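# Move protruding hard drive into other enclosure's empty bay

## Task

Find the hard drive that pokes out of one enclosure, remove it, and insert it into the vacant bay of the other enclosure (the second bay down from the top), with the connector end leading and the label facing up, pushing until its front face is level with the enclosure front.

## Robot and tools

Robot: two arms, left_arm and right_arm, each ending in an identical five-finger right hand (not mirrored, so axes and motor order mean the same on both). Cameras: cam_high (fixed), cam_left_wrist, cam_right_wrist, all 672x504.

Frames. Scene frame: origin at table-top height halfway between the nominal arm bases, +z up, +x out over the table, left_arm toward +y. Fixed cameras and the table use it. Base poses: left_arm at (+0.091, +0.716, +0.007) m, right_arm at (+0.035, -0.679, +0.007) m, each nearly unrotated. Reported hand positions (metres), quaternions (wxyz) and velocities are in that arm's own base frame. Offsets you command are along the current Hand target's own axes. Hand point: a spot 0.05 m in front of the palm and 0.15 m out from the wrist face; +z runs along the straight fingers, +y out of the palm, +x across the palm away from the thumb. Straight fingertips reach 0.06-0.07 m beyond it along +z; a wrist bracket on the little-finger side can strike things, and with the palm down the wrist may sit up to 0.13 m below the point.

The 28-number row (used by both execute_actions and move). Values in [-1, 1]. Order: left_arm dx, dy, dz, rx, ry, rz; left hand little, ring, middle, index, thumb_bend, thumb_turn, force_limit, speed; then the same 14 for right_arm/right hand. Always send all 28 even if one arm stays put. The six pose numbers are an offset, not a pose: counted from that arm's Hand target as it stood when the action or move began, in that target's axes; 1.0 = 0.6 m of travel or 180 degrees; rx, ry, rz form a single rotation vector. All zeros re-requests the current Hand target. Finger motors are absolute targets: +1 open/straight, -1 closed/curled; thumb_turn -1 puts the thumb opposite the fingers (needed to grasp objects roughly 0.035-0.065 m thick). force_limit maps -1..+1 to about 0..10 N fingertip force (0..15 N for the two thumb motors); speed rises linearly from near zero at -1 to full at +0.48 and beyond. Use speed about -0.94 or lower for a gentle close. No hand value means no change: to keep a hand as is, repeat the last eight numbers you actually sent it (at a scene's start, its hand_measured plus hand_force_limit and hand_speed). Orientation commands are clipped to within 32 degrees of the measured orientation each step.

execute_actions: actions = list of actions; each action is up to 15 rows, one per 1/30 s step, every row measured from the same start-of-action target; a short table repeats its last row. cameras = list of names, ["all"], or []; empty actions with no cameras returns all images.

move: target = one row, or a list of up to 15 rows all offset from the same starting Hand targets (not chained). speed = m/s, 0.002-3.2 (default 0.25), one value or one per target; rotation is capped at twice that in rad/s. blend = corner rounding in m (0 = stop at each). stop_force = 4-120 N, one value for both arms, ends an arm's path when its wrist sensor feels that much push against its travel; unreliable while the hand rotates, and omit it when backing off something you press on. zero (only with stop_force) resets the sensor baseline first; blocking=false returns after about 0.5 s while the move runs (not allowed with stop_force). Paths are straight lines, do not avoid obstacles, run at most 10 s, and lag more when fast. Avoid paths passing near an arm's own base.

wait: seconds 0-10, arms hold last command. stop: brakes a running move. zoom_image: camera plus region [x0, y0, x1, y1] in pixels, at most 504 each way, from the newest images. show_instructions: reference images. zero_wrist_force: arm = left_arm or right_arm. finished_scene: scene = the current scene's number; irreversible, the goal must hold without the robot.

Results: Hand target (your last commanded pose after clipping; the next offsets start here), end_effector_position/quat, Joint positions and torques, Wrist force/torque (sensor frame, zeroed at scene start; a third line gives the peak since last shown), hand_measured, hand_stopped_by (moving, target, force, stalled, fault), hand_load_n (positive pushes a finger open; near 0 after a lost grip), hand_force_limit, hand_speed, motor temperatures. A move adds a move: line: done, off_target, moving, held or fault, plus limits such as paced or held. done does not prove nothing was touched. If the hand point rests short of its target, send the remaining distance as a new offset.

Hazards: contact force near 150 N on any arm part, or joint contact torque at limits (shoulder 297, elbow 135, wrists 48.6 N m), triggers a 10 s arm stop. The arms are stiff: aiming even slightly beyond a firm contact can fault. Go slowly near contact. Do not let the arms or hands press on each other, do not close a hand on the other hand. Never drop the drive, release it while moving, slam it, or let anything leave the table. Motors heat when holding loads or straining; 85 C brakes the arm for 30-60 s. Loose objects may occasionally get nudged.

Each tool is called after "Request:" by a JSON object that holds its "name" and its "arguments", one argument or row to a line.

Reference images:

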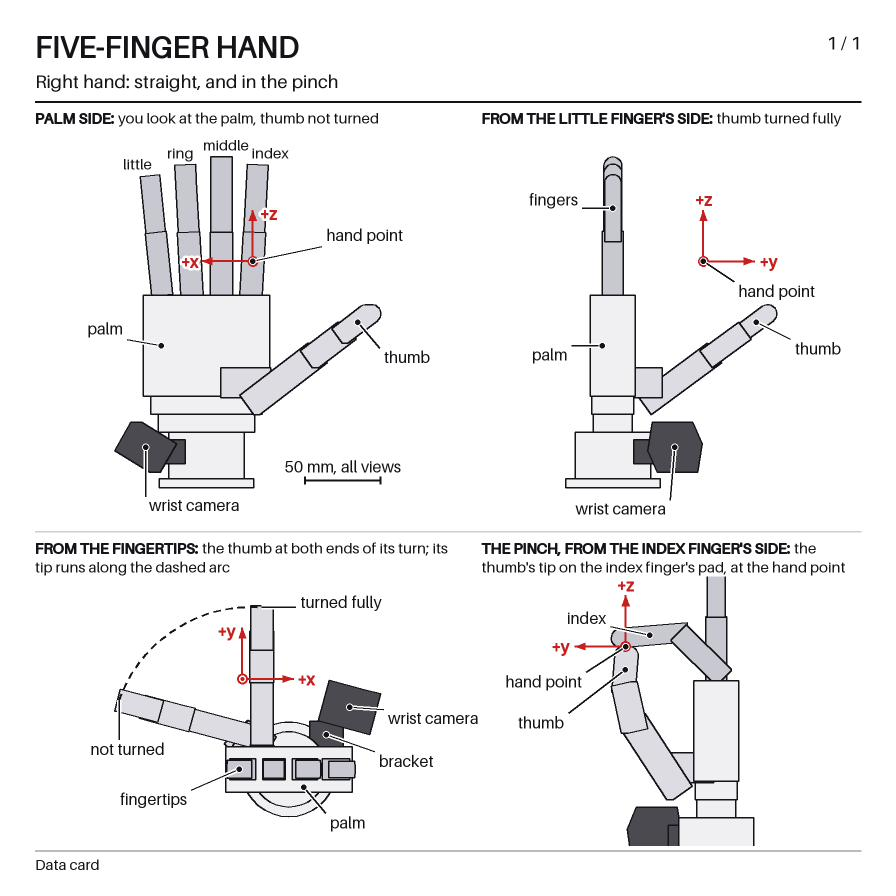

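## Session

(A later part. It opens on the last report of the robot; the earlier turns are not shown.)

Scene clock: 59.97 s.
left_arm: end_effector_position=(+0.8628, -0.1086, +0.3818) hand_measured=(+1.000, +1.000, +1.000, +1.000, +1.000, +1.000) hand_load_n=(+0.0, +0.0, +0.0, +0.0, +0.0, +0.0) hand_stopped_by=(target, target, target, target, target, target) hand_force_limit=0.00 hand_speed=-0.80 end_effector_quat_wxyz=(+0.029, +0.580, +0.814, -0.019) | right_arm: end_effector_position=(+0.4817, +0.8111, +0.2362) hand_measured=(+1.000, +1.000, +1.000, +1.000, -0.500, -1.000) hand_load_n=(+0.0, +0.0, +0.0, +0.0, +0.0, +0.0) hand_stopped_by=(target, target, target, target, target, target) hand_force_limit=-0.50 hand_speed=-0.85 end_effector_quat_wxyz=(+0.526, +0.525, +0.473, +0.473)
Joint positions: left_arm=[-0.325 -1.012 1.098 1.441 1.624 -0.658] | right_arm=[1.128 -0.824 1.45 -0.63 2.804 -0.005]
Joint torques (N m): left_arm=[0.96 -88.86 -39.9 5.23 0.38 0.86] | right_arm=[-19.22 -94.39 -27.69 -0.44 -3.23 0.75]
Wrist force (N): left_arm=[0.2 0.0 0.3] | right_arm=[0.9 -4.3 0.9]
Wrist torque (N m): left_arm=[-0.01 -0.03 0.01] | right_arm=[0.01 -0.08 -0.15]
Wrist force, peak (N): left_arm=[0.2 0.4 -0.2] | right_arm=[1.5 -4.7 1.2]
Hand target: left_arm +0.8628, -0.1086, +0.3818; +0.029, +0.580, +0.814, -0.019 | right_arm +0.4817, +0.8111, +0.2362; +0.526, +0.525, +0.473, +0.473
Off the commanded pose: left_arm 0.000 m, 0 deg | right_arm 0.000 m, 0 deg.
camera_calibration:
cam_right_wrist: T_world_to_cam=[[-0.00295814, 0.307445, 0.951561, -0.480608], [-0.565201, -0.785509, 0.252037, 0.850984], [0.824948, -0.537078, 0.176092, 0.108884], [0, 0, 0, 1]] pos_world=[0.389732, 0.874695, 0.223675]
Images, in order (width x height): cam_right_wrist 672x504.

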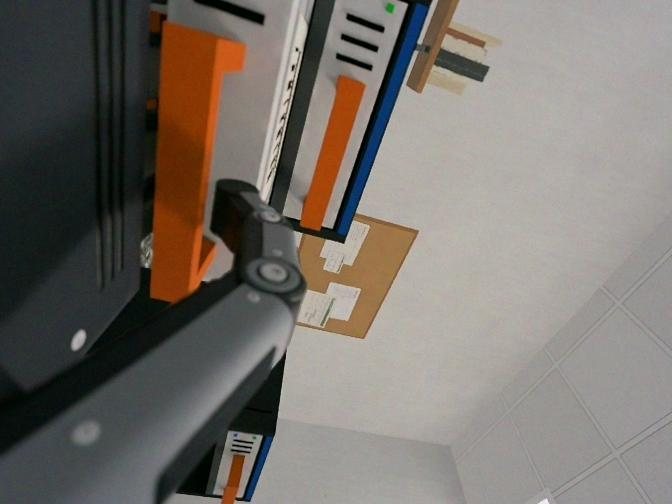

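Request:
{"name": "execute_actions", "arguments": {
  "actions": [
    [[0,0,0,0,0,0,1,1,1,1,1,1,0,-0.8,0,0,0,0,0,0,1,1,1,1,-1,-1,-0.3,-0.85]],
    [[0,0,0,0,0,0,1,1,1,1,1,1,0,-0.8,0,0,0,0,0,0,1,1,1,1,-1,-1,-0.3,-0.85]],
    [[0,0,0,0,0,0,1,1,1,1,1,1,0,-0.8,0,0,0,0,0,0,1,1,1,1,-1,-1,-0.3,-0.85]]
  ],
  "cameras": ["cam_right_wrist"]
}}

Request:
{"name": "zoom_image", "arguments": {
  "camera": "cam_right_wrist",
  "region": [130, 120, 380, 320]
}}

Scene clock: 62.03 s.
left_arm: end_effector_position=(+0.8628, -0.1086, +0.3818) hand_measured=(+1.000, +1.000, +1.000, +1.000, +1.000, +1.000) hand_load_n=(+0.0, +0.0, +0.0, +0.0, +0.0, +0.0) hand_stopped_by=(target, target, target, target, target, target) hand_force_limit=0.00 hand_speed=-0.80 end_effector_quat_wxyz=(+0.029, +0.580, +0.814, -0.019) | right_arm: end_effector_position=(+0.4817, +0.8111, +0.2362) hand_measured=(+1.000, +1.000, +1.000, +1.000, -0.638, -1.000) hand_load_n=(+0.0, +0.0, +0.5, +0.5, +7.0, +0.5) hand_stopped_by=(target, target, target, target, force, target) hand_force_limit=-0.30 hand_speed=-0.85 end_effector_quat_wxyz=(+0.526, +0.525, +0.473, +0.473)
Joint positions: left_arm=[-0.325 -1.012 1.098 1.441 1.624 -0.658] | right_arm=[1.128 -0.824 1.45 -0.63 2.804 -0.005]
Joint torques (N m): left_arm=[-2.11 -87.48 -39.34 5.18 0.26 0.21] | right_arm=[-18.79 -98.67 -28.5 -0.58 -3.11 0.93]
Wrist force (N): left_arm=[-0.2 0.1 -0.2] | right_arm=[1.0 -5.7 0.2]
Wrist torque (N m): left_arm=[0.02 0.04 -0.01] | right_arm=[0.36 -0.13 -0.22]
Wrist force, peak (N): left_arm=[-0.2 0.3 0.4] | right_arm=[1.2 -6.7 0.2]
Hand target: left_arm +0.8628, -0.1086, +0.3818; +0.029, +0.580, +0.814, -0.019 | right_arm +0.4817, +0.8111, +0.2362; +0.526, +0.525, +0.473, +0.473
Off the commanded pose: left_arm 0.000 m, 0 deg | right_arm 0.000 m, 0 deg.
camera_calibration:
cam_right_wrist: T_world_to_cam=[[-0.00295814, 0.307445, 0.951561, -0.480513], [-0.565201, -0.785509, 0.252037, 0.851009], [0.824948, -0.537078, 0.176092, 0.108901], [0, 0, 0, 1]] pos_world=[0.389732, 0.874695, 0.223575]
Images, in order (width x height): cam_right_wrist 672x504.

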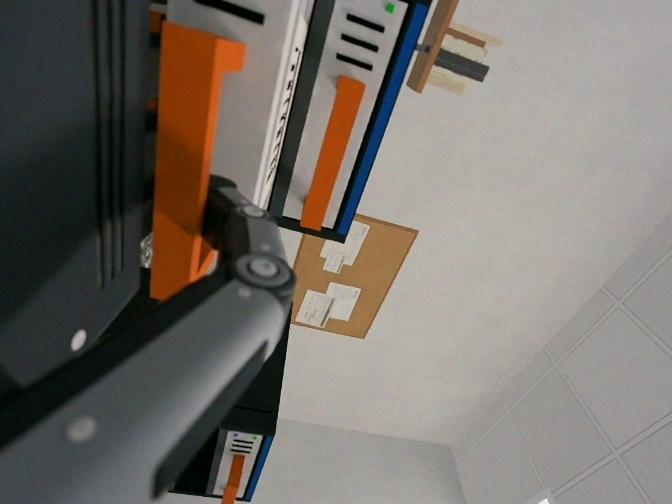

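Scaled by 2.016.

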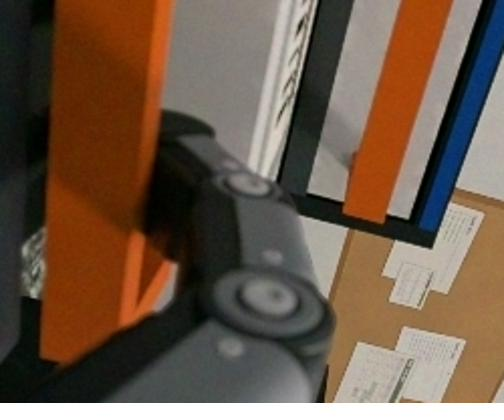

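Request:
{"name": "move", "arguments": {
  "target": [0,0,0,0,0,0,1,1,1,1,1,1,0,-0.8,0,0,-0.0333,0,0,0,1,1,1,1,-1,-1,-0.3,-0.85],
  "speed": 0.05,
  "stop_force": 25,
  "cameras": ["cam_right_wrist"]
}}

Request:
{"name": "zoom_image", "arguments": {
  "camera": "cam_right_wrist",
  "region": [130, 120, 380, 320]
}}

Scene clock: 64.03 s.
left_arm: end_effector_position=(+0.8628, -0.1086, +0.3818) hand_measured=(+1.000, +1.000, +1.000, +1.000, +1.000, +1.000) hand_load_n=(+0.0, +0.0, +0.0, +0.0, +0.0, +0.0) hand_stopped_by=(target, target, target, target, target, target) hand_force_limit=0.00 hand_speed=-0.80 end_effector_quat_wxyz=(+0.029, +0.580, +0.814, -0.019) | right_arm: end_effector_position=(+0.4619, +0.8132, +0.2362) hand_measured=(+1.000, +1.000, +1.000, +1.000, -0.638, -1.000) hand_load_n=(+0.0, +0.0, +0.5, +0.5, +6.5, +0.5) hand_stopped_by=(target, target, target, target, force, target) hand_force_limit=-0.30 hand_speed=-0.85 end_effector_quat_wxyz=(+0.526, +0.525, +0.473, +0.473)
Joint positions: left_arm=[-0.325 -1.012 1.098 1.441 1.624 -0.658] | right_arm=[1.15 -0.828 1.457 -0.634 2.826 -0.006]
Joint torques (N m): left_arm=[-1.5 -87.77 -39.8 5.18 0.31 0.52] | right_arm=[16.44 -115.76 -26.55 -2.72 4.66 -3.1]
Wrist force (N): left_arm=[-0.1 0.2 0.1] | right_arm=[0.8 -6.2 0.3]
Wrist torque (N m): left_arm=[0.02 0.01 0.00] | right_arm=[0.28 -0.22 -0.23]
Wrist force, peak (N): left_arm=[0.1 0.3 0.3] | right_arm=[0.9 -6.5 0.3]
Hand target: left_arm +0.8628, -0.1086, +0.3818; +0.029, +0.580, +0.814, -0.019 | right_arm +0.4619, +0.8132, +0.2362; +0.526, +0.525, +0.473, +0.473
Off the commanded pose: left_arm 0.000 m, 0 deg | right_arm 0.000 m, 0 deg.
move: done
camera_calibration:
cam_right_wrist: T_world_to_cam=[[-0.00295814, 0.307445, 0.951561, -0.481217], [-0.565201, -0.785509, 0.252037, 0.841467], [0.824948, -0.537078, 0.176092, 0.126363], [0, 0, 0, 1]] pos_world=[0.369932, 0.876795, 0.223575]
Images, in order (width x height): cam_right_wrist 672x504.

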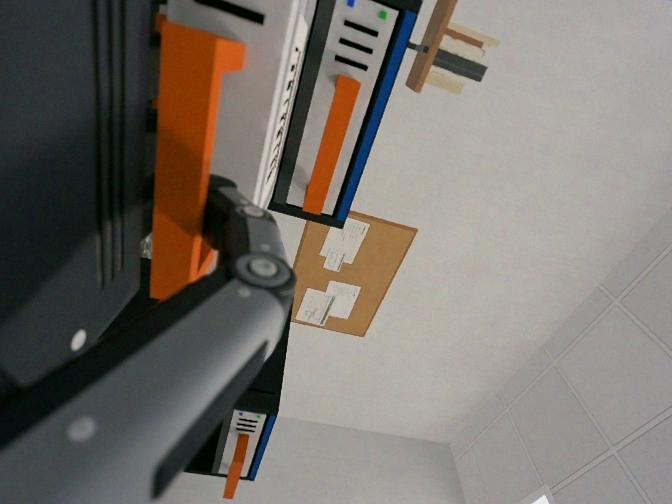

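Scaled by 2.016.

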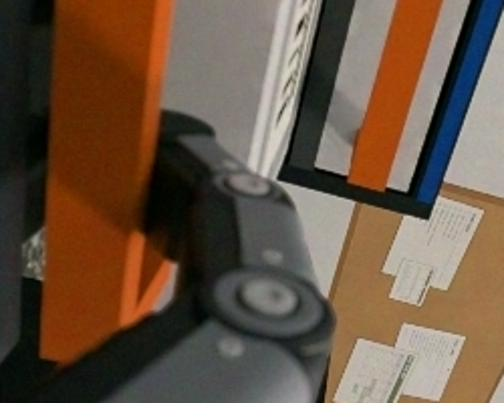

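Request:
{"name": "move", "arguments": {
  "target": [0,0,0,0,0,0,1,1,1,1,1,1,0,-0.8,0,0,-0.06,0,0,0,1,1,1,1,-0.98,-1,0.1,-0.9],
  "speed": 0.06,
  "stop_force": 25,
  "cameras": ["cam_right_wrist","cam_high"]
}}

Request:
{"name": "zoom_image", "arguments": {
  "camera": "cam_right_wrist",
  "region": [130, 0, 430, 320]
}}

Scene clock: 66.60 s.
left_arm: end_effector_position=(+0.8628, -0.1086, +0.3818) hand_measured=(+1.000, +1.000, +1.000, +1.000, +1.000, +1.000) hand_load_n=(+0.0, +0.0, +0.0, +0.0, +0.0, -0.5) hand_stopped_by=(target, target, target, target, target, target) hand_force_limit=0.00 hand_speed=-0.80 end_effector_quat_wxyz=(+0.029, +0.580, +0.814, -0.019) | right_arm: end_effector_position=(+0.4261, +0.8170, +0.2361) hand_measured=(+1.000, +1.000, +1.000, +1.000, -0.644, -1.000) hand_load_n=(+0.0, +0.5, +0.5, +0.5, +8.5, +1.0) hand_stopped_by=(target, target, target, target, force, target) hand_force_limit=0.10 hand_speed=-0.90 end_effector_quat_wxyz=(+0.526, +0.525, +0.473, +0.473)
Joint positions: left_arm=[-0.325 -1.012 1.098 1.441 1.624 -0.658] | right_arm=[1.189 -0.832 1.466 -0.639 2.865 -0.006]
Joint torques (N m): left_arm=[-0.72 -89.54 -39.54 5.15 0.3 0.48] | right_arm=[17.09 -116.27 -26.09 -2.62 4.85 -2.81]
Wrist force (N): left_arm=[-0.1 0.4 0.0] | right_arm=[0.4 -6.6 0.3]
Wrist torque (N m): left_arm=[0.05 0.01 0.00] | right_arm=[0.35 -0.15 -0.07]
Wrist force, peak (N): left_arm=[-0.2 0.4 0.2] | right_arm=[0.3 -7.0 0.4]
Hand target: left_arm +0.8628, -0.1086, +0.3818; +0.029, +0.580, +0.814, -0.019 | right_arm +0.4261, +0.8170, +0.2361; +0.526, +0.525, +0.473, +0.473
Off the commanded pose: left_arm 0.000 m, 0 deg | right_arm 0.000 m, 0 deg.
move: done
camera_calibration:
cam_right_wrist: T_world_to_cam=[[-0.00295814, 0.307445, 0.951561, -0.482492], [-0.565201, -0.785509, 0.252037, 0.824218], [0.824948, -0.537078, 0.176092, 0.157937], [0, 0, 0, 1]] pos_world=[0.334132, 0.880595, 0.223575]
Images, in order (width x height): cam_high 672x504, cam_right_wrist 672x504.

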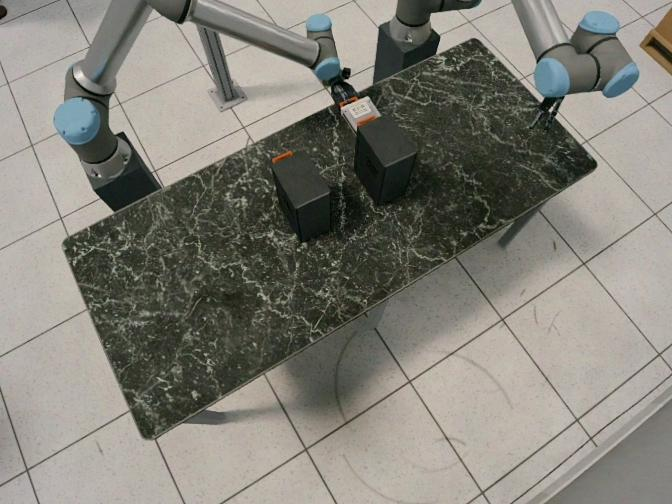

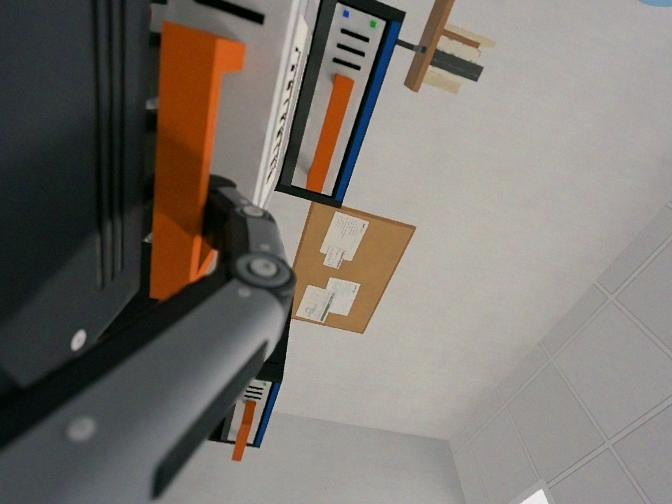

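Scaled by 1.575.

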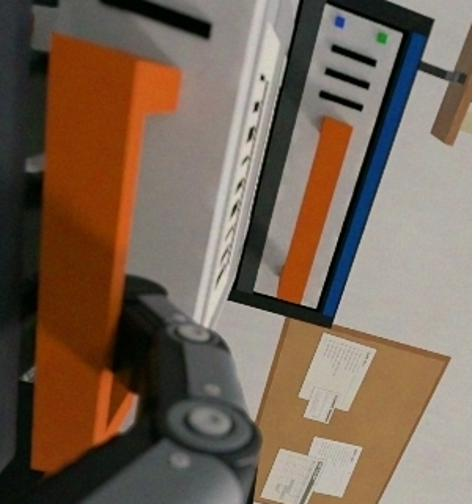

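Request:
{"name": "move", "arguments": {
  "target": [0,0,0,0,0,0,1,1,1,1,1,1,0,-0.8,0,0,-0.1,0,0,0,1,1,1,1,-0.98,-1,0.1,-0.9],
  "speed": 0.06,
  "stop_force": 25,
  "cameras": ["cam_right_wrist","cam_high"]
}}

Request:
{"name": "zoom_image", "arguments": {
  "camera": "cam_high",
  "region": [300, 60, 420, 160]
}}

Request:
{"name": "zoom_image", "arguments": {
  "camera": "cam_right_wrist",
  "region": [130, 0, 430, 320]
}}

Scene clock: 69.23 s.
left_arm: end_effector_position=(+0.8628, -0.1086, +0.3818) hand_measured=(+1.000, +1.000, +1.000, +1.000, +1.000, +1.000) hand_load_n=(+0.0, +0.0, +0.0, +0.0, +0.0, +0.0) hand_stopped_by=(target, target, target, target, target, target) hand_force_limit=0.00 hand_speed=-0.80 end_effector_quat_wxyz=(+0.029, +0.580, +0.814, -0.019) | right_arm: end_effector_position=(+0.3664, +0.8233, +0.2360) hand_measured=(+1.000, +1.000, +1.000, +1.000, -0.642, -1.000) hand_load_n=(+0.0, +0.5, +0.5, +0.5, +14.0, +1.0) hand_stopped_by=(target, target, target, target, force, target) hand_force_limit=0.10 hand_speed=-0.90 end_effector_quat_wxyz=(+0.526, +0.525, +0.473, +0.473)
Joint positions: left_arm=[-0.325 -1.012 1.098 1.441 1.624 -0.658] | right_arm=[1.256 -0.836 1.474 -0.644 2.932 -0.008]
Joint torques (N m): left_arm=[1.55 -87.46 -41.22 5.48 0.29 0.97] | right_arm=[16.47 -116.67 -27.57 -2.63 4.63 -2.79]
Wrist force (N): left_arm=[0.1 0.1 0.1] | right_arm=[0.7 -8.5 -0.3]
Wrist torque (N m): left_arm=[0.02 -0.02 0.01] | right_arm=[0.61 -0.14 -0.22]
Wrist force, peak (N): left_arm=[-0.2 0.5 0.1] | right_arm=[0.7 -8.7 -0.3]
Hand target: left_arm +0.8628, -0.1086, +0.3818; +0.029, +0.580, +0.814, -0.019 | right_arm +0.3664, +0.8233, +0.2360; +0.526, +0.525, +0.473, +0.473
Off the commanded pose: left_arm 0.000 m, 0 deg | right_arm 0.000 m, 0 deg.
move: done
camera_calibration:
cam_right_wrist: T_world_to_cam=[[-0.00295814, 0.307445, 0.951561, -0.48451], [-0.565201, -0.785509, 0.252037, 0.79545], [0.824948, -0.537078, 0.176092, 0.210588], [0, 0, 0, 1]] pos_world=[0.274432, 0.886895, 0.223475]
Images, in order (width x height): cam_high 672x504, cam_right_wrist 672x504.

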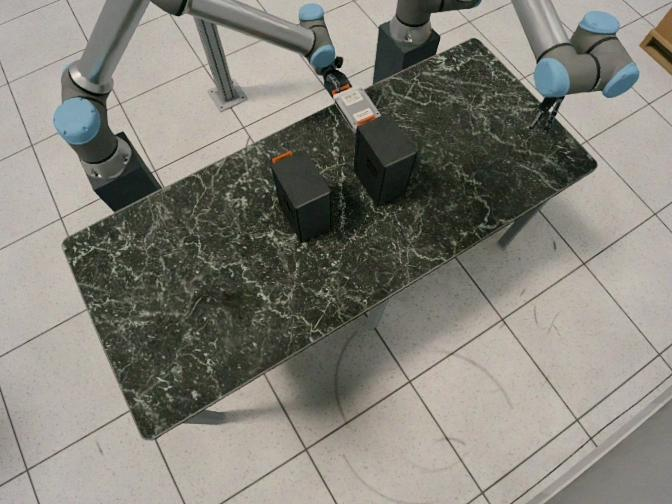

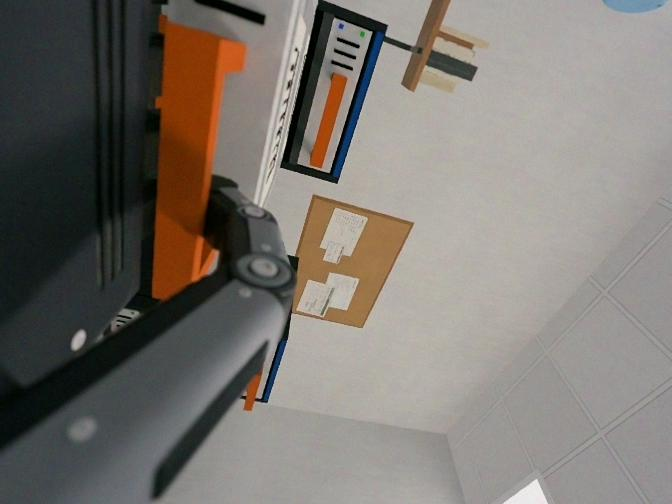

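Scaled by 4.200.

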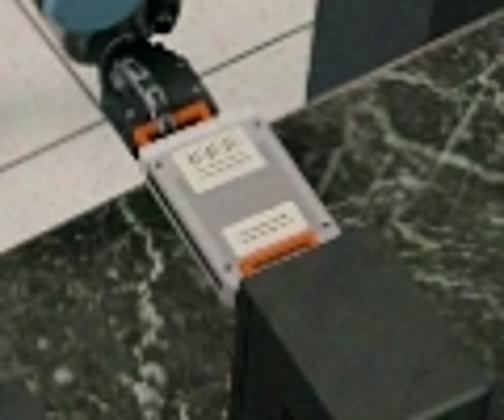

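Scaled by 1.575.

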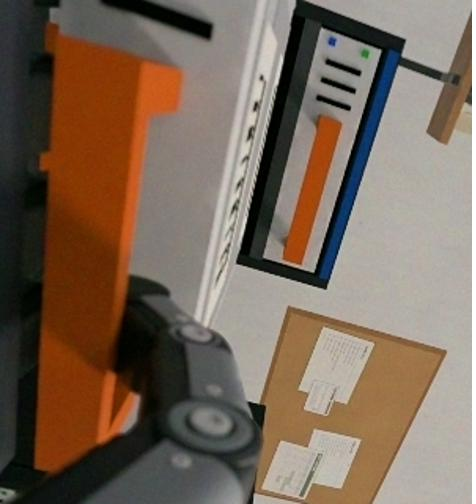

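Request:
{"name": "move", "arguments": {
  "target": [0,0,0,0,0,0,1,1,1,1,1,1,0,-0.8,0,0,-0.03,0,0,0,1,1,1,1,-0.98,-1,0.1,-0.9],
  "speed": 0.06,
  "stop_force": 25
}}

Request:
{"name": "execute_actions", "arguments": {
  "actions": [
    [[0,0,0,0,0,0,1,1,1,1,1,1,0,-0.8,0,0,0,0,0,0,0.85,0.85,0.85,0.85,-0.98,-1,-0.56,-0.95]],
    [[0,0,0,0,0,0,1,1,1,1,1,1,0,-0.8,0,0,0,0,0,0,0.85,0.85,0.85,0.85,-0.98,-1,-0.56,-0.95]]
  ],
  "cameras": ["cam_right_wrist","cam_high"]
}}

Request:
{"name": "zoom_image", "arguments": {
  "camera": "cam_high",
  "region": [300, 60, 420, 160]
}}

Scene clock: 73.70 s.
left_arm: end_effector_position=(+0.8628, -0.1086, +0.3818) hand_measured=(+1.000, +1.000, +1.000, +1.000, +1.000, +1.000) hand_load_n=(+0.0, +0.0, +0.0, +0.0, +0.0, +0.0) hand_stopped_by=(target, target, target, target, target, target) hand_force_limit=0.00 hand_speed=-0.80 end_effector_quat_wxyz=(+0.029, +0.580, +0.814, -0.019) | right_arm: end_effector_position=(+0.3485, +0.8252, +0.2360) hand_measured=(+1.000, +1.000, +1.000, +1.000, -0.642, -1.000) hand_load_n=(+0.0, +0.5, +0.0, +0.5, +14.0, +1.5) hand_stopped_by=(target, target, target, target, force, target) hand_force_limit=0.10 hand_speed=-0.90 end_effector_quat_wxyz=(+0.526, +0.525, +0.473, +0.473)
Joint positions: left_arm=[-0.325 -1.012 1.098 1.441 1.624 -0.658] | right_arm=[1.276 -0.836 1.474 -0.645 2.952 -0.009]
Joint torques (N m): left_arm=[-3.42 -89.14 -40.67 5.32 0.22 0.86] | right_arm=[18.39 -112.28 -30.9 -2.92 4.85 -2.97]
Wrist force (N): left_arm=[-0.2 -0.1 0.0] | right_arm=[0.7 -8.3 -0.4]
Wrist torque (N m): left_arm=[-0.01 0.03 -0.02] | right_arm=[0.64 -0.14 -0.22]
Wrist force, peak (N): left_arm=[0.0 0.5 0.1] | right_arm=[0.4 -8.8 0.1]
Hand target: left_arm +0.8628, -0.1086, +0.3818; +0.029, +0.580, +0.814, -0.019 | right_arm +0.3485, +0.8252, +0.2360; +0.526, +0.525, +0.473, +0.473
Off the commanded pose: left_arm 0.000 m, 0 deg | right_arm 0.000 m, 0 deg.
move: done

Scene clock: 74.90 s.
left_arm: end_effector_position=(+0.8628, -0.1086, +0.3818) hand_measured=(+1.000, +1.000, +1.000, +1.000, +1.000, +1.000) hand_load_n=(+0.0, +0.0, +0.0, +0.0, +0.0, +0.0) hand_stopped_by=(target, target, target, target, target, target) hand_force_limit=0.00 hand_speed=-0.80 end_effector_quat_wxyz=(+0.029, +0.580, +0.814, -0.019) | right_arm: end_effector_position=(+0.3485, +0.8252, +0.2360) hand_measured=(+0.982, +0.992, +0.996, +0.996, -0.642, -1.000) hand_load_n=(+3.0, +1.5, +1.0, +3.5, +13.5, +2.0) hand_stopped_by=(force, force, force, force, force, target) hand_force_limit=-0.56 hand_speed=-0.95 end_effector_quat_wxyz=(+0.526, +0.525, +0.473, +0.473)
Joint positions: left_arm=[-0.325 -1.012 1.098 1.441 1.624 -0.658] | right_arm=[1.276 -0.836 1.474 -0.645 2.952 -0.009]
Joint torques (N m): left_arm=[1.38 -92.02 -40.78 5.48 0.38 0.7] | right_arm=[16.52 -106.96 -34.58 -2.61 4.45 -2.78]
Wrist force (N): left_arm=[-0.1 0.0 0.1] | right_arm=[0.5 -8.4 0.1]
Wrist torque (N m): left_arm=[-0.01 0.01 0.00] | right_arm=[0.59 -0.12 -0.23]
Wrist force, peak (N): left_arm=[-0.1 0.3 -0.4] | right_arm=[0.6 -8.7 -0.3]
Hand target: left_arm +0.8628, -0.1086, +0.3818; +0.029, +0.580, +0.814, -0.019 | right_arm +0.3485, +0.8252, +0.2360; +0.526, +0.525, +0.473, +0.473
Off the commanded pose: left_arm 0.000 m, 0 deg | right_arm 0.000 m, 0 deg.
camera_calibration:
cam_right_wrist: T_world_to_cam=[[-0.00295814, 0.307445, 0.951561, -0.485147], [-0.565201, -0.785509, 0.252037, 0.786825], [0.824948, -0.537078, 0.176092, 0.226375], [0, 0, 0, 1]] pos_world=[0.256532, 0.888795, 0.223475]
Images, in order (width x height): cam_high 672x504, cam_right_wrist 672x504.

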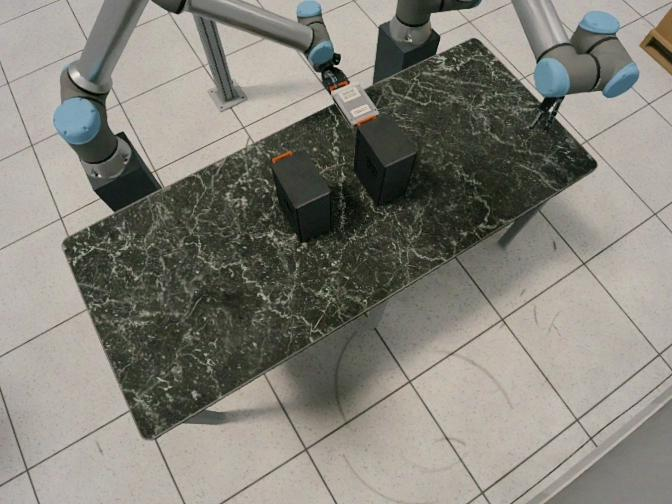

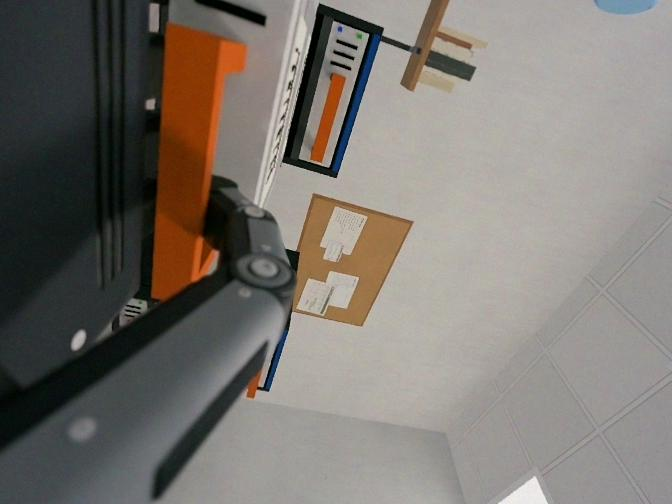

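Scaled by 4.200.

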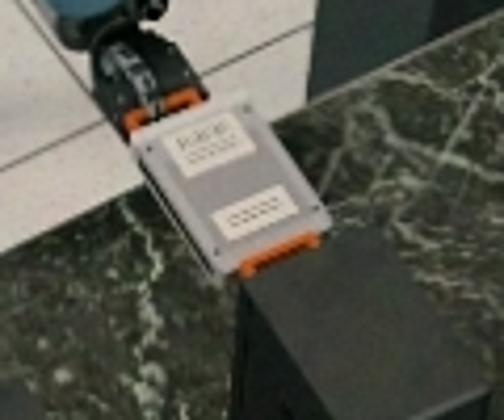

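Request:
{"name": "zoom_image", "arguments": {
  "camera": "cam_right_wrist",
  "region": [200, 0, 400, 150]
}}

Request:
{"name": "zoom_image", "arguments": {
  "camera": "cam_right_wrist",
  "region": [200, 120, 400, 270]
}}

Scaled by 2.520.

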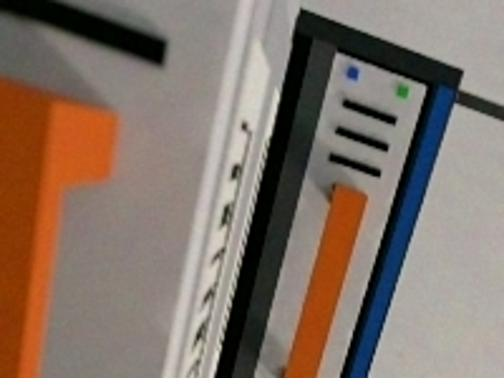

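Scaled by 2.520.

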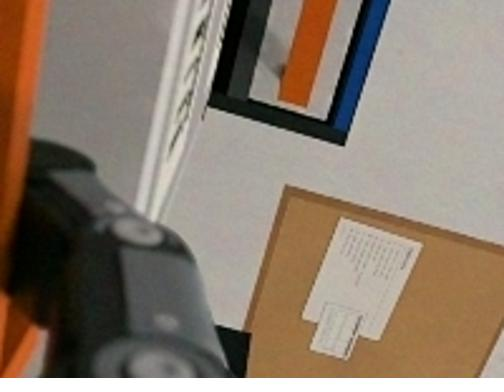

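Request:
{"name": "execute_actions", "arguments": {
  "actions": [
    [[0,0,0,0,0,0,1,1,1,1,1,1,0,-0.8,0,0,0,0,0,0,0.97,0.982,0.988,0.988,-0.98,-1,-0.2,-0.95]],
    [[0,0,0,0,0,0,1,1,1,1,1,1,0,-0.8,0,0,0,0,0,0,0.97,0.982,0.988,0.988,-0.98,-1,-0.2,-0.95]]
  ],
  "cameras": ["cam_right_wrist"]
}}

Request:
{"name": "zoom_image", "arguments": {
  "camera": "cam_right_wrist",
  "region": [200, 120, 400, 270]
}}

Scene clock: 78.60 s.
left_arm: end_effector_position=(+0.8628, -0.1086, +0.3818) hand_measured=(+1.000, +1.000, +1.000, +1.000, +1.000, +1.000) hand_load_n=(+0.0, +0.0, +0.0, +0.0, +0.0, +0.0) hand_stopped_by=(target, target, target, target, target, target) hand_force_limit=0.00 hand_speed=-0.80 end_effector_quat_wxyz=(+0.029, +0.580, +0.814, -0.019) | right_arm: end_effector_position=(+0.3485, +0.8252, +0.2360) hand_measured=(+0.970, +0.982, +0.988, +0.988, -0.642, -1.000) hand_load_n=(+3.0, +3.0, +1.5, +3.0, +11.5, +1.5) hand_stopped_by=(target, target, target, target, force, target) hand_force_limit=-0.20 hand_speed=-0.95 end_effector_quat_wxyz=(+0.526, +0.525, +0.473, +0.473)
Joint positions: left_arm=[-0.325 -1.012 1.098 1.441 1.624 -0.658] | right_arm=[1.276 -0.836 1.474 -0.645 2.952 -0.009]
Joint torques (N m): left_arm=[0.62 -88.12 -41.25 5.32 0.47 0.92] | right_arm=[15.64 -104.21 -46.72 -2.04 4.23 -2.73]
Wrist force (N): left_arm=[0.0 0.2 0.1] | right_arm=[0.7 -8.5 0.0]
Wrist torque (N m): left_arm=[0.02 -0.01 0.00] | right_arm=[0.59 -0.15 -0.22]
Wrist force, peak (N): left_arm=[0.3 0.4 -0.1] | right_arm=[0.2 -8.8 -0.4]
Hand target: left_arm +0.8628, -0.1086, +0.3818; +0.029, +0.580, +0.814, -0.019 | right_arm +0.3485, +0.8252, +0.2360; +0.526, +0.525, +0.473, +0.473
Off the commanded pose: left_arm 0.000 m, 0 deg | right_arm 0.000 m, 0 deg.
camera_calibration:
cam_right_wrist: T_world_to_cam=[[-0.00295814, 0.307445, 0.951561, -0.485147], [-0.565201, -0.785509, 0.252037, 0.786825], [0.824948, -0.537078, 0.176092, 0.226375], [0, 0, 0, 1]] pos_world=[0.256532, 0.888795, 0.223475]
Images, in order (width x height): cam_right_wrist 672x504.

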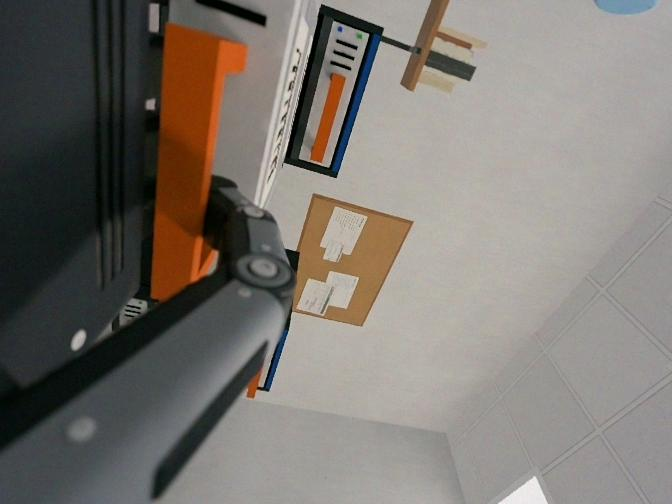

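Scaled by 2.520.

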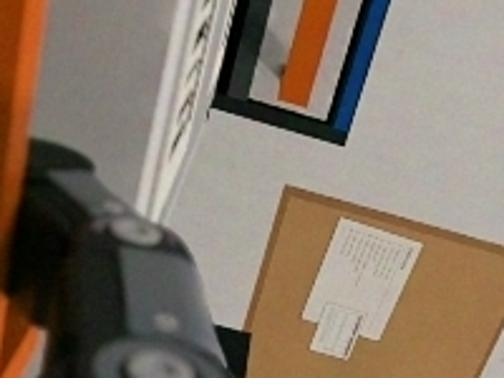

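Request:
{"name": "move", "arguments": {
  "target": [
    [0,0,0,0,0,0,1,1,1,1,1,1,0,-0.8,0,0,-0.0833,0,0,0,0.97,0.982,0.988,0.988,-0.98,-1,-0.2,-0.95],
    [0,0,0,0,0,0,1,1,1,1,1,1,0,-0.8,-0.3153,-0.1767,-0.048,0,0,0,0.97,0.982,0.988,0.988,-0.98,-1,-0.2,-0.95]
  ],
  "speed": 0.15,
  "blend": 0.02,
  "cameras": ["cam_right_wrist","cam_high"]
}}

Request:
{"name": "zoom_image", "arguments": {
  "camera": "cam_right_wrist",
  "region": [250, 100, 500, 300]
}}

Scene clock: 83.20 s.
left_arm: end_effector_position=(+0.8628, -0.1086, +0.3818) hand_measured=(+1.000, +1.000, +1.000, +1.000, +1.000, +1.000) hand_load_n=(+0.0, +0.0, +0.0, +0.5, +0.0, +0.0) hand_stopped_by=(target, target, target, target, target, target) hand_force_limit=0.00 hand_speed=-0.80 end_effector_quat_wxyz=(+0.029, +0.580, +0.814, -0.019) | right_arm: end_effector_position=(+0.3001, +0.6399, +0.1303) hand_measured=(+0.970, +0.982, +0.988, +0.988, -0.642, -1.000) hand_load_n=(+3.0, +3.0, +1.5, +3.5, +11.0, +2.0) hand_stopped_by=(target, target, target, target, force, target) hand_force_limit=-0.20 hand_speed=-0.95 end_effector_quat_wxyz=(+0.526, +0.525, +0.473, +0.473)
Joint positions: left_arm=[-0.325 -1.012 1.098 1.441 1.624 -0.658] | right_arm=[1.265 -0.926 1.926 -1.005 2.941 -0.007]
Joint torques (N m): left_arm=[-3.18 -92.96 -40.19 5.78 0.31 0.61] | right_arm=[-19.54 -95.63 -14.65 -2.56 -3.41 -2.88]
Wrist force (N): left_arm=[-0.1 -0.1 0.1] | right_arm=[0.5 -8.6 0.1]
Wrist torque (N m): left_arm=[-0.02 0.01 -0.01] | right_arm=[0.57 -0.13 -0.23]
Wrist force, peak (N): left_arm=[0.1 0.6 0.1] | right_arm=[-0.5 -9.3 -0.2]
Hand target: left_arm +0.8628, -0.1086, +0.3818; +0.029, +0.580, +0.814, -0.019 | right_arm +0.3001, +0.6399, +0.1302; +0.526, +0.525, +0.473, +0.473
Off the commanded pose: left_arm 0.000 m, 0 deg | right_arm 0.000 m, 0 deg.
move: done
camera_calibration:
cam_right_wrist: T_world_to_cam=[[-0.00261475, 0.307441, 0.951564, -0.327746], [-0.565138, -0.785492, 0.252232, 0.64061], [0.824992, -0.537105, 0.1758, 0.18551], [0, 0, 0, 1]] pos_world=[0.208132, 0.703595, 0.117676]
Images, in order (width x height): cam_high 672x504, cam_right_wrist 672x504.

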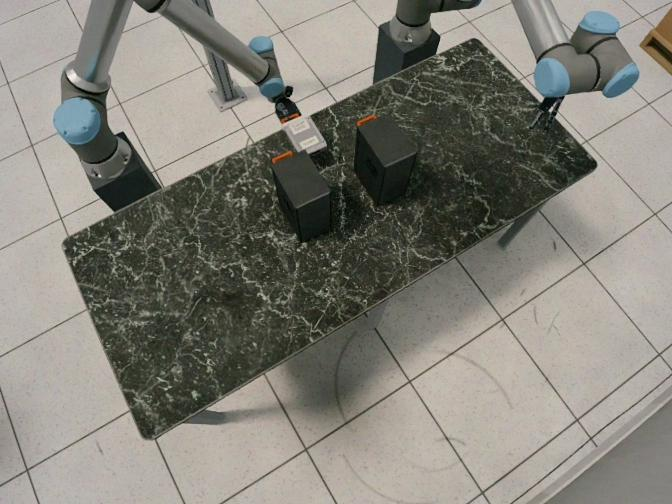

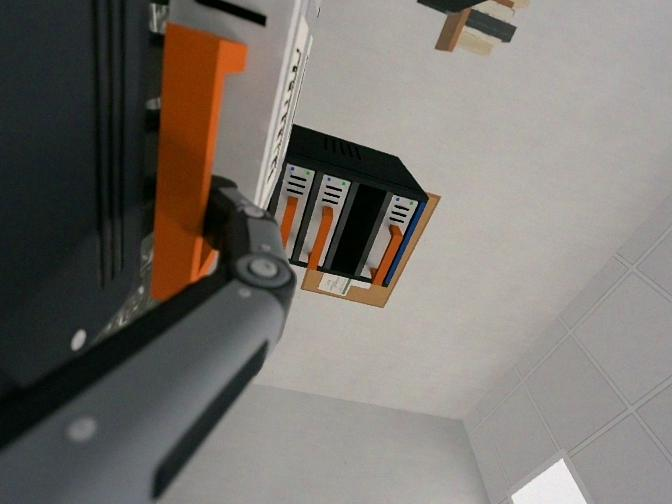

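Scaled by 2.016.

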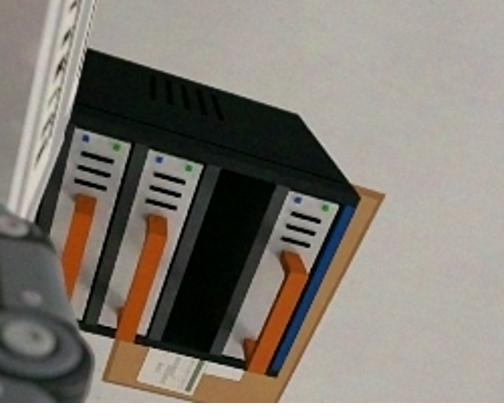

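Request:
{"name": "zoom_image", "arguments": {
  "camera": "cam_right_wrist",
  "region": [300, 150, 440, 290]
}}

Scaled by 3.600.

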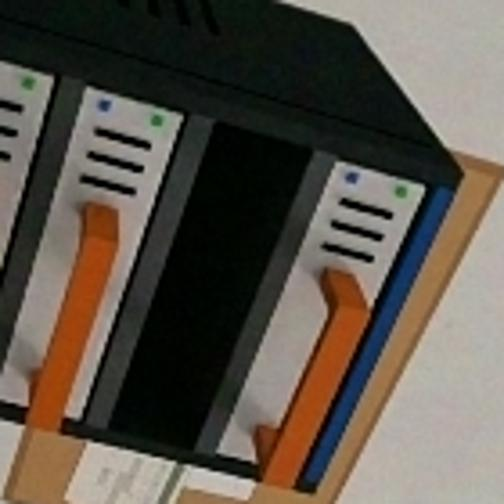

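Request:
{"name": "move", "arguments": {
  "target": [0,0,0,0,0,0,1,1,1,1,1,1,0,-0.8,-0.1922,0,0.0202,0,0,0,0.97,0.982,0.988,0.988,-0.98,-1,-0.2,-0.95],
  "speed": 0.15,
  "cameras": ["cam_right_wrist"]
}}

Request:
{"name": "zoom_image", "arguments": {
  "camera": "cam_right_wrist",
  "region": [300, 30, 480, 210]
}}

Scene clock: 86.63 s.
left_arm: end_effector_position=(+0.8628, -0.1086, +0.3818) hand_measured=(+1.000, +1.000, +1.000, +1.000, +1.000, +1.000) hand_load_n=(+0.0, +0.0, +0.0, +0.0, +0.0, +0.0) hand_stopped_by=(target, target, target, target, target, target) hand_force_limit=0.00 hand_speed=-0.80 end_effector_quat_wxyz=(+0.029, +0.580, +0.814, -0.019) | right_arm: end_effector_position=(+0.3000, +0.5240, +0.1304) hand_measured=(+0.970, +0.982, +0.988, +0.988, -0.642, -1.000) hand_load_n=(+3.0, +3.0, +1.5, +3.5, +11.5, +1.5) hand_stopped_by=(target, target, target, target, force, target) hand_force_limit=-0.20 hand_speed=-0.95 end_effector_quat_wxyz=(+0.526, +0.525, +0.473, +0.473)
Joint positions: left_arm=[-0.325 -1.012 1.098 1.441 1.624 -0.658] | right_arm=[1.203 -1.033 2.165 -1.136 2.879 -0.006]
Joint torques (N m): left_arm=[-2.11 -90.31 -40.58 5.72 0.34 0.66] | right_arm=[-18.73 -82.85 -9.02 -2.99 -3.48 -2.76]
Wrist force (N): left_arm=[0.0 -0.1 -0.1] | right_arm=[0.7 -8.3 -0.1]
Wrist torque (N m): left_arm=[-0.01 0.00 0.00] | right_arm=[0.62 -0.15 -0.22]
Wrist force, peak (N): left_arm=[0.4 0.0 0.5] | right_arm=[0.8 -9.0 -0.1]
Hand target: left_arm +0.8628, -0.1086, +0.3818; +0.029, +0.580, +0.814, -0.019 | right_arm +0.3000, +0.5239, +0.1304; +0.526, +0.525, +0.473, +0.473
Off the commanded pose: left_arm 0.000 m, 0 deg | right_arm 0.000 m, 0 deg.
move: done
camera_calibration:
cam_right_wrist: T_world_to_cam=[[-0.00282567, 0.307468, 0.951554, -0.292244], [-0.56518, -0.785494, 0.252132, 0.549408], [0.824963, -0.537087, 0.175994, 0.123226], [0, 0, 0, 1]] pos_world=[0.208032, 0.587595, 0.117876]
Images, in order (width x height): cam_right_wrist 672x504.

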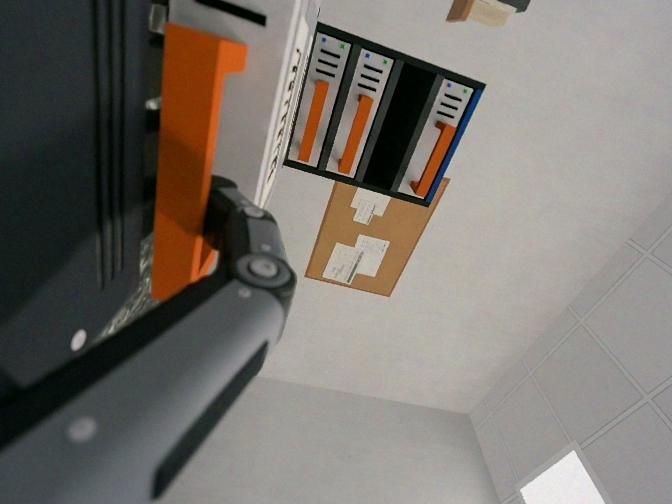

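Scaled by 2.800.

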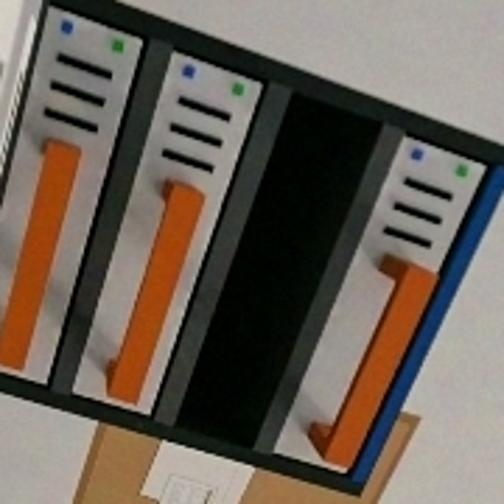

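Request:
{"name": "move", "arguments": {
  "target": [0,0,0,0,0,0,1,1,1,1,1,1,0,-0.8,-0.0052,0.1785,0.0332,0.0011,-0.0072,0,0.97,0.982,0.988,0.988,-0.98,-1,-0.2,-0.95],
  "speed": 0.12,
  "cameras": ["cam_right_wrist","cam_high"]
}}

Request:
{"name": "zoom_image", "arguments": {
  "camera": "cam_right_wrist",
  "region": [200, 0, 380, 180]
}}

Request:
{"name": "zoom_image", "arguments": {
  "camera": "cam_high",
  "region": [230, 80, 350, 180]
}}

Scene clock: 92.00 s.
left_arm: end_effector_position=(+0.8628, -0.1086, +0.3818) hand_measured=(+1.000, +1.000, +1.000, +1.000, +1.000, +1.000) hand_load_n=(+0.0, +0.0, +0.0, +0.0, -0.5, +0.0) hand_stopped_by=(target, target, target, target, target, target) hand_force_limit=0.00 hand_speed=-0.80 end_effector_quat_wxyz=(+0.029, +0.580, +0.814, -0.019) | right_arm: end_effector_position=(+0.3194, +0.5189, +0.2375) hand_measured=(+0.970, +0.982, +0.988, +0.988, -0.642, -1.000) hand_load_n=(+3.0, +3.0, +1.5, +3.5, +11.0, +1.5) hand_stopped_by=(target, target, target, target, force, target) hand_force_limit=-0.20 hand_speed=-0.95 end_effector_quat_wxyz=(+0.531, +0.531, +0.468, +0.466)
Joint positions: left_arm=[-0.325 -1.012 1.098 1.441 1.624 -0.658] | right_arm=[1.17 -1.21 2.134 -0.917 2.869 0.005]
Joint torques (N m): left_arm=[-1.34 -89.36 -41.07 6 0.56 1.08] | right_arm=[-17.67 -76.14 -44.68 1.34 -3.25 3.66]
Wrist force (N): left_arm=[0.0 -0.1 0.0] | right_arm=[0.6 -8.4 0.0]
Wrist torque (N m): left_arm=[-0.01 0.00 0.00] | right_arm=[0.62 -0.14 -0.46]
Wrist force, peak (N): left_arm=[-0.1 0.5 -0.4] | right_arm=[0.8 -9.9 -0.4]
Hand target: left_arm +0.8628, -0.1086, +0.3818; +0.029, +0.580, +0.814, -0.019 | right_arm +0.3194, +0.5189, +0.2376; +0.531, +0.531, +0.468, +0.466
Off the commanded pose: left_arm 0.000 m, 0 deg | right_arm 0.000 m, 0 deg.
move: done
camera_calibration:
cam_right_wrist: T_world_to_cam=[[0.00713062, 0.30705, 0.951667, -0.395532], [-0.58197, -0.772641, 0.253649, 0.527724], [0.813179, -0.55565, 0.173184, 0.0997697], [0, 0, 0, 1]] pos_world=[0.228809, 0.584626, 0.22528]
Images, in order (width x height): cam_high 672x504, cam_right_wrist 672x504.

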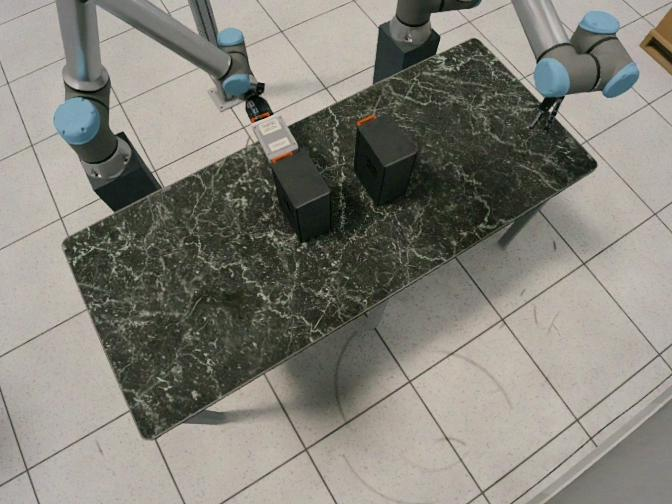

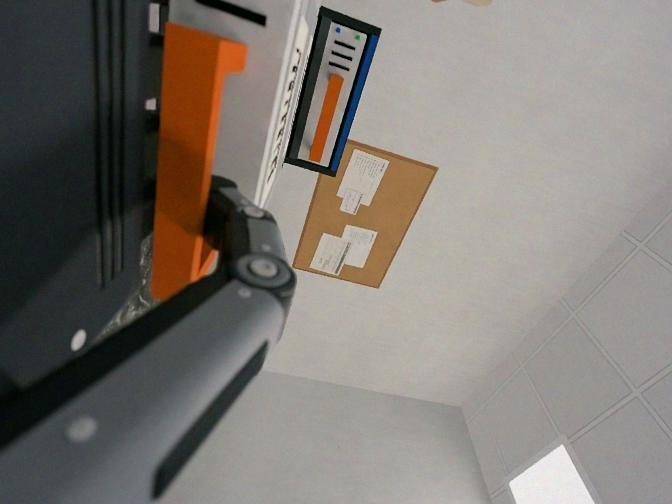

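Scaled by 2.800.

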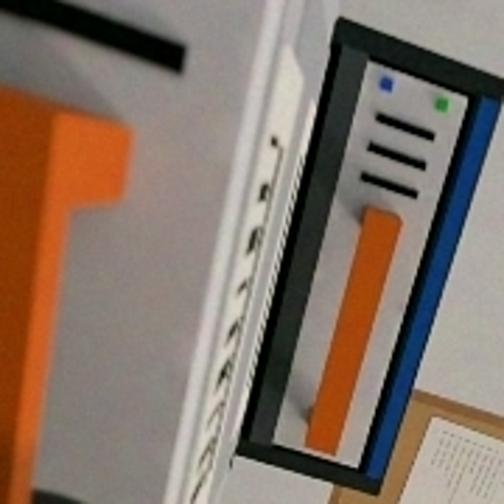

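Scaled by 4.200.

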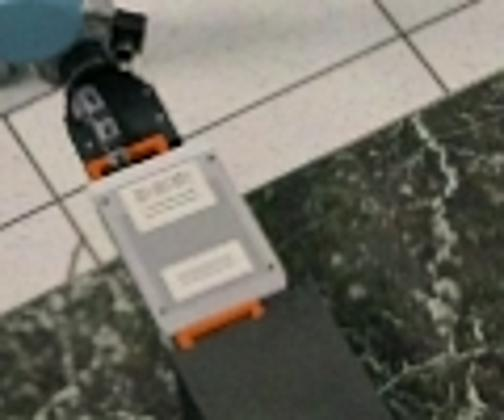

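Request:
{"name": "move", "arguments": {
  "target": [0,0,0,0,0,0,1,1,1,1,1,1,0,-0.8,0,0,0.0635,0,0,0,0.97,0.982,0.988,0.988,-0.98,-1,-0.2,-0.95],
  "speed": 0.08,
  "stop_force": 10,
  "cameras": ["cam_right_wrist","cam_high"]
}}

Request:
{"name": "zoom_image", "arguments": {
  "camera": "cam_right_wrist",
  "region": [250, 0, 400, 110]
}}

Request:
{"name": "zoom_image", "arguments": {
  "camera": "cam_right_wrist",
  "region": [250, 90, 400, 200]
}}

Scene clock: 95.27 s.
left_arm: end_effector_position=(+0.8628, -0.1086, +0.3818) hand_measured=(+1.000, +1.000, +1.000, +1.000, +1.000, +1.000) hand_load_n=(+0.0, +0.0, +0.0, +0.0, +0.0, +0.0) hand_stopped_by=(target, target, target, target, target, target) hand_force_limit=0.00 hand_speed=-0.80 end_effector_quat_wxyz=(+0.029, +0.580, +0.814, -0.019) | right_arm: end_effector_position=(+0.3572, +0.5141, +0.2375) hand_measured=(+0.970, +0.982, +0.988, +0.988, -0.642, -1.000) hand_load_n=(+3.5, +3.0, +1.5, +3.5, +11.5, +2.0) hand_stopped_by=(target, target, target, target, force, target) hand_force_limit=-0.20 hand_speed=-0.95 end_effector_quat_wxyz=(+0.531, +0.531, +0.468, +0.466)
Joint positions: left_arm=[-0.325 -1.012 1.098 1.441 1.624 -0.658] | right_arm=[1.105 -1.21 2.134 -0.918 2.804 0.004]
Joint torques (N m): left_arm=[-0.3 -90.75 -39.84 5.8 0.31 0.84] | right_arm=[-18.18 -55.4 -44.19 -3.22 -3.37 -2.9]
Wrist force (N): left_arm=[0.1 0.0 0.0] | right_arm=[0.5 -8.2 -0.4]
Wrist torque (N m): left_arm=[0.01 -0.02 0.00] | right_arm=[0.67 -0.11 -0.23]
Wrist force, peak (N): left_arm=[0.0 0.5 -0.1] | right_arm=[0.6 -9.0 -0.1]
Hand target: left_arm +0.8628, -0.1086, +0.3818; +0.029, +0.580, +0.814, -0.019 | right_arm +0.3572, +0.5141, +0.2375; +0.531, +0.531, +0.468, +0.466
Off the commanded pose: left_arm 0.000 m, 0 deg | right_arm 0.000 m, 0 deg.
move: done
camera_calibration:
cam_right_wrist: T_world_to_cam=[[0.00726358, 0.307071, 0.951659, -0.394343], [-0.581948, -0.772626, 0.253744, 0.545901], [0.813194, -0.555659, 0.173087, 0.0663321], [0, 0, 0, 1]] pos_world=[0.266609, 0.579726, 0.22528]
Images, in order (width x height): cam_high 672x504, cam_right_wrist 672x504.

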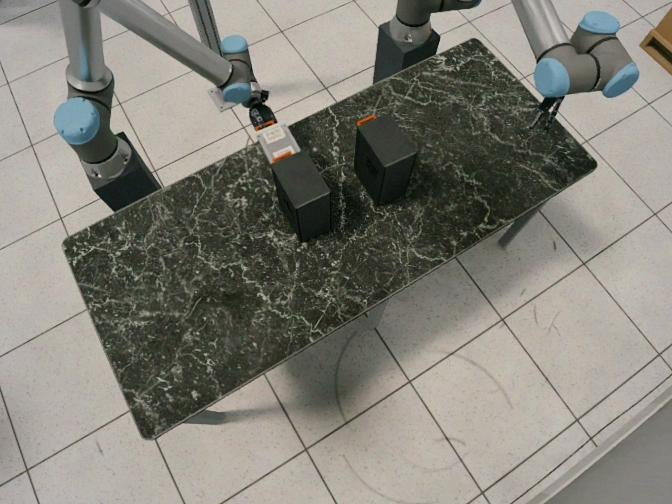

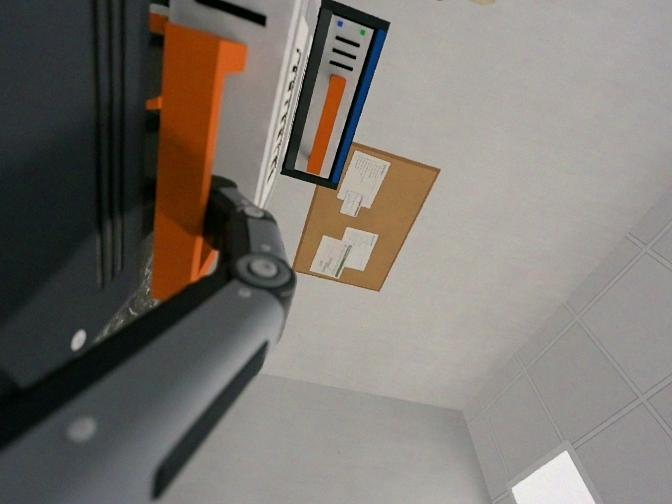

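Scaled by 3.360.

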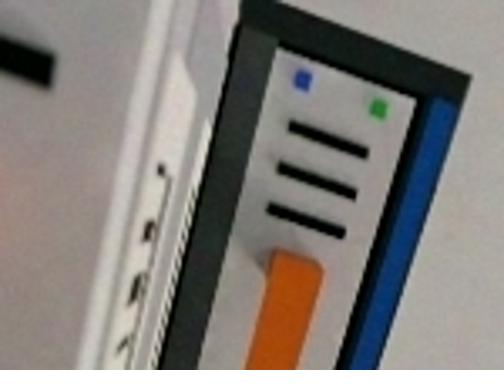

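Scaled by 3.360.

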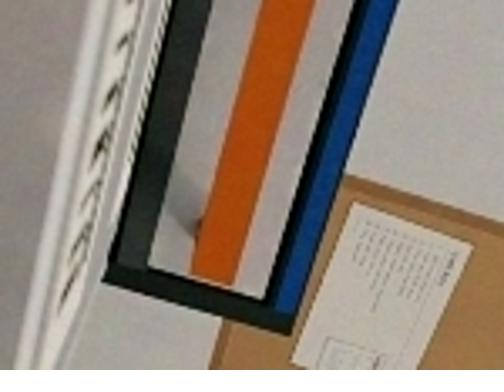

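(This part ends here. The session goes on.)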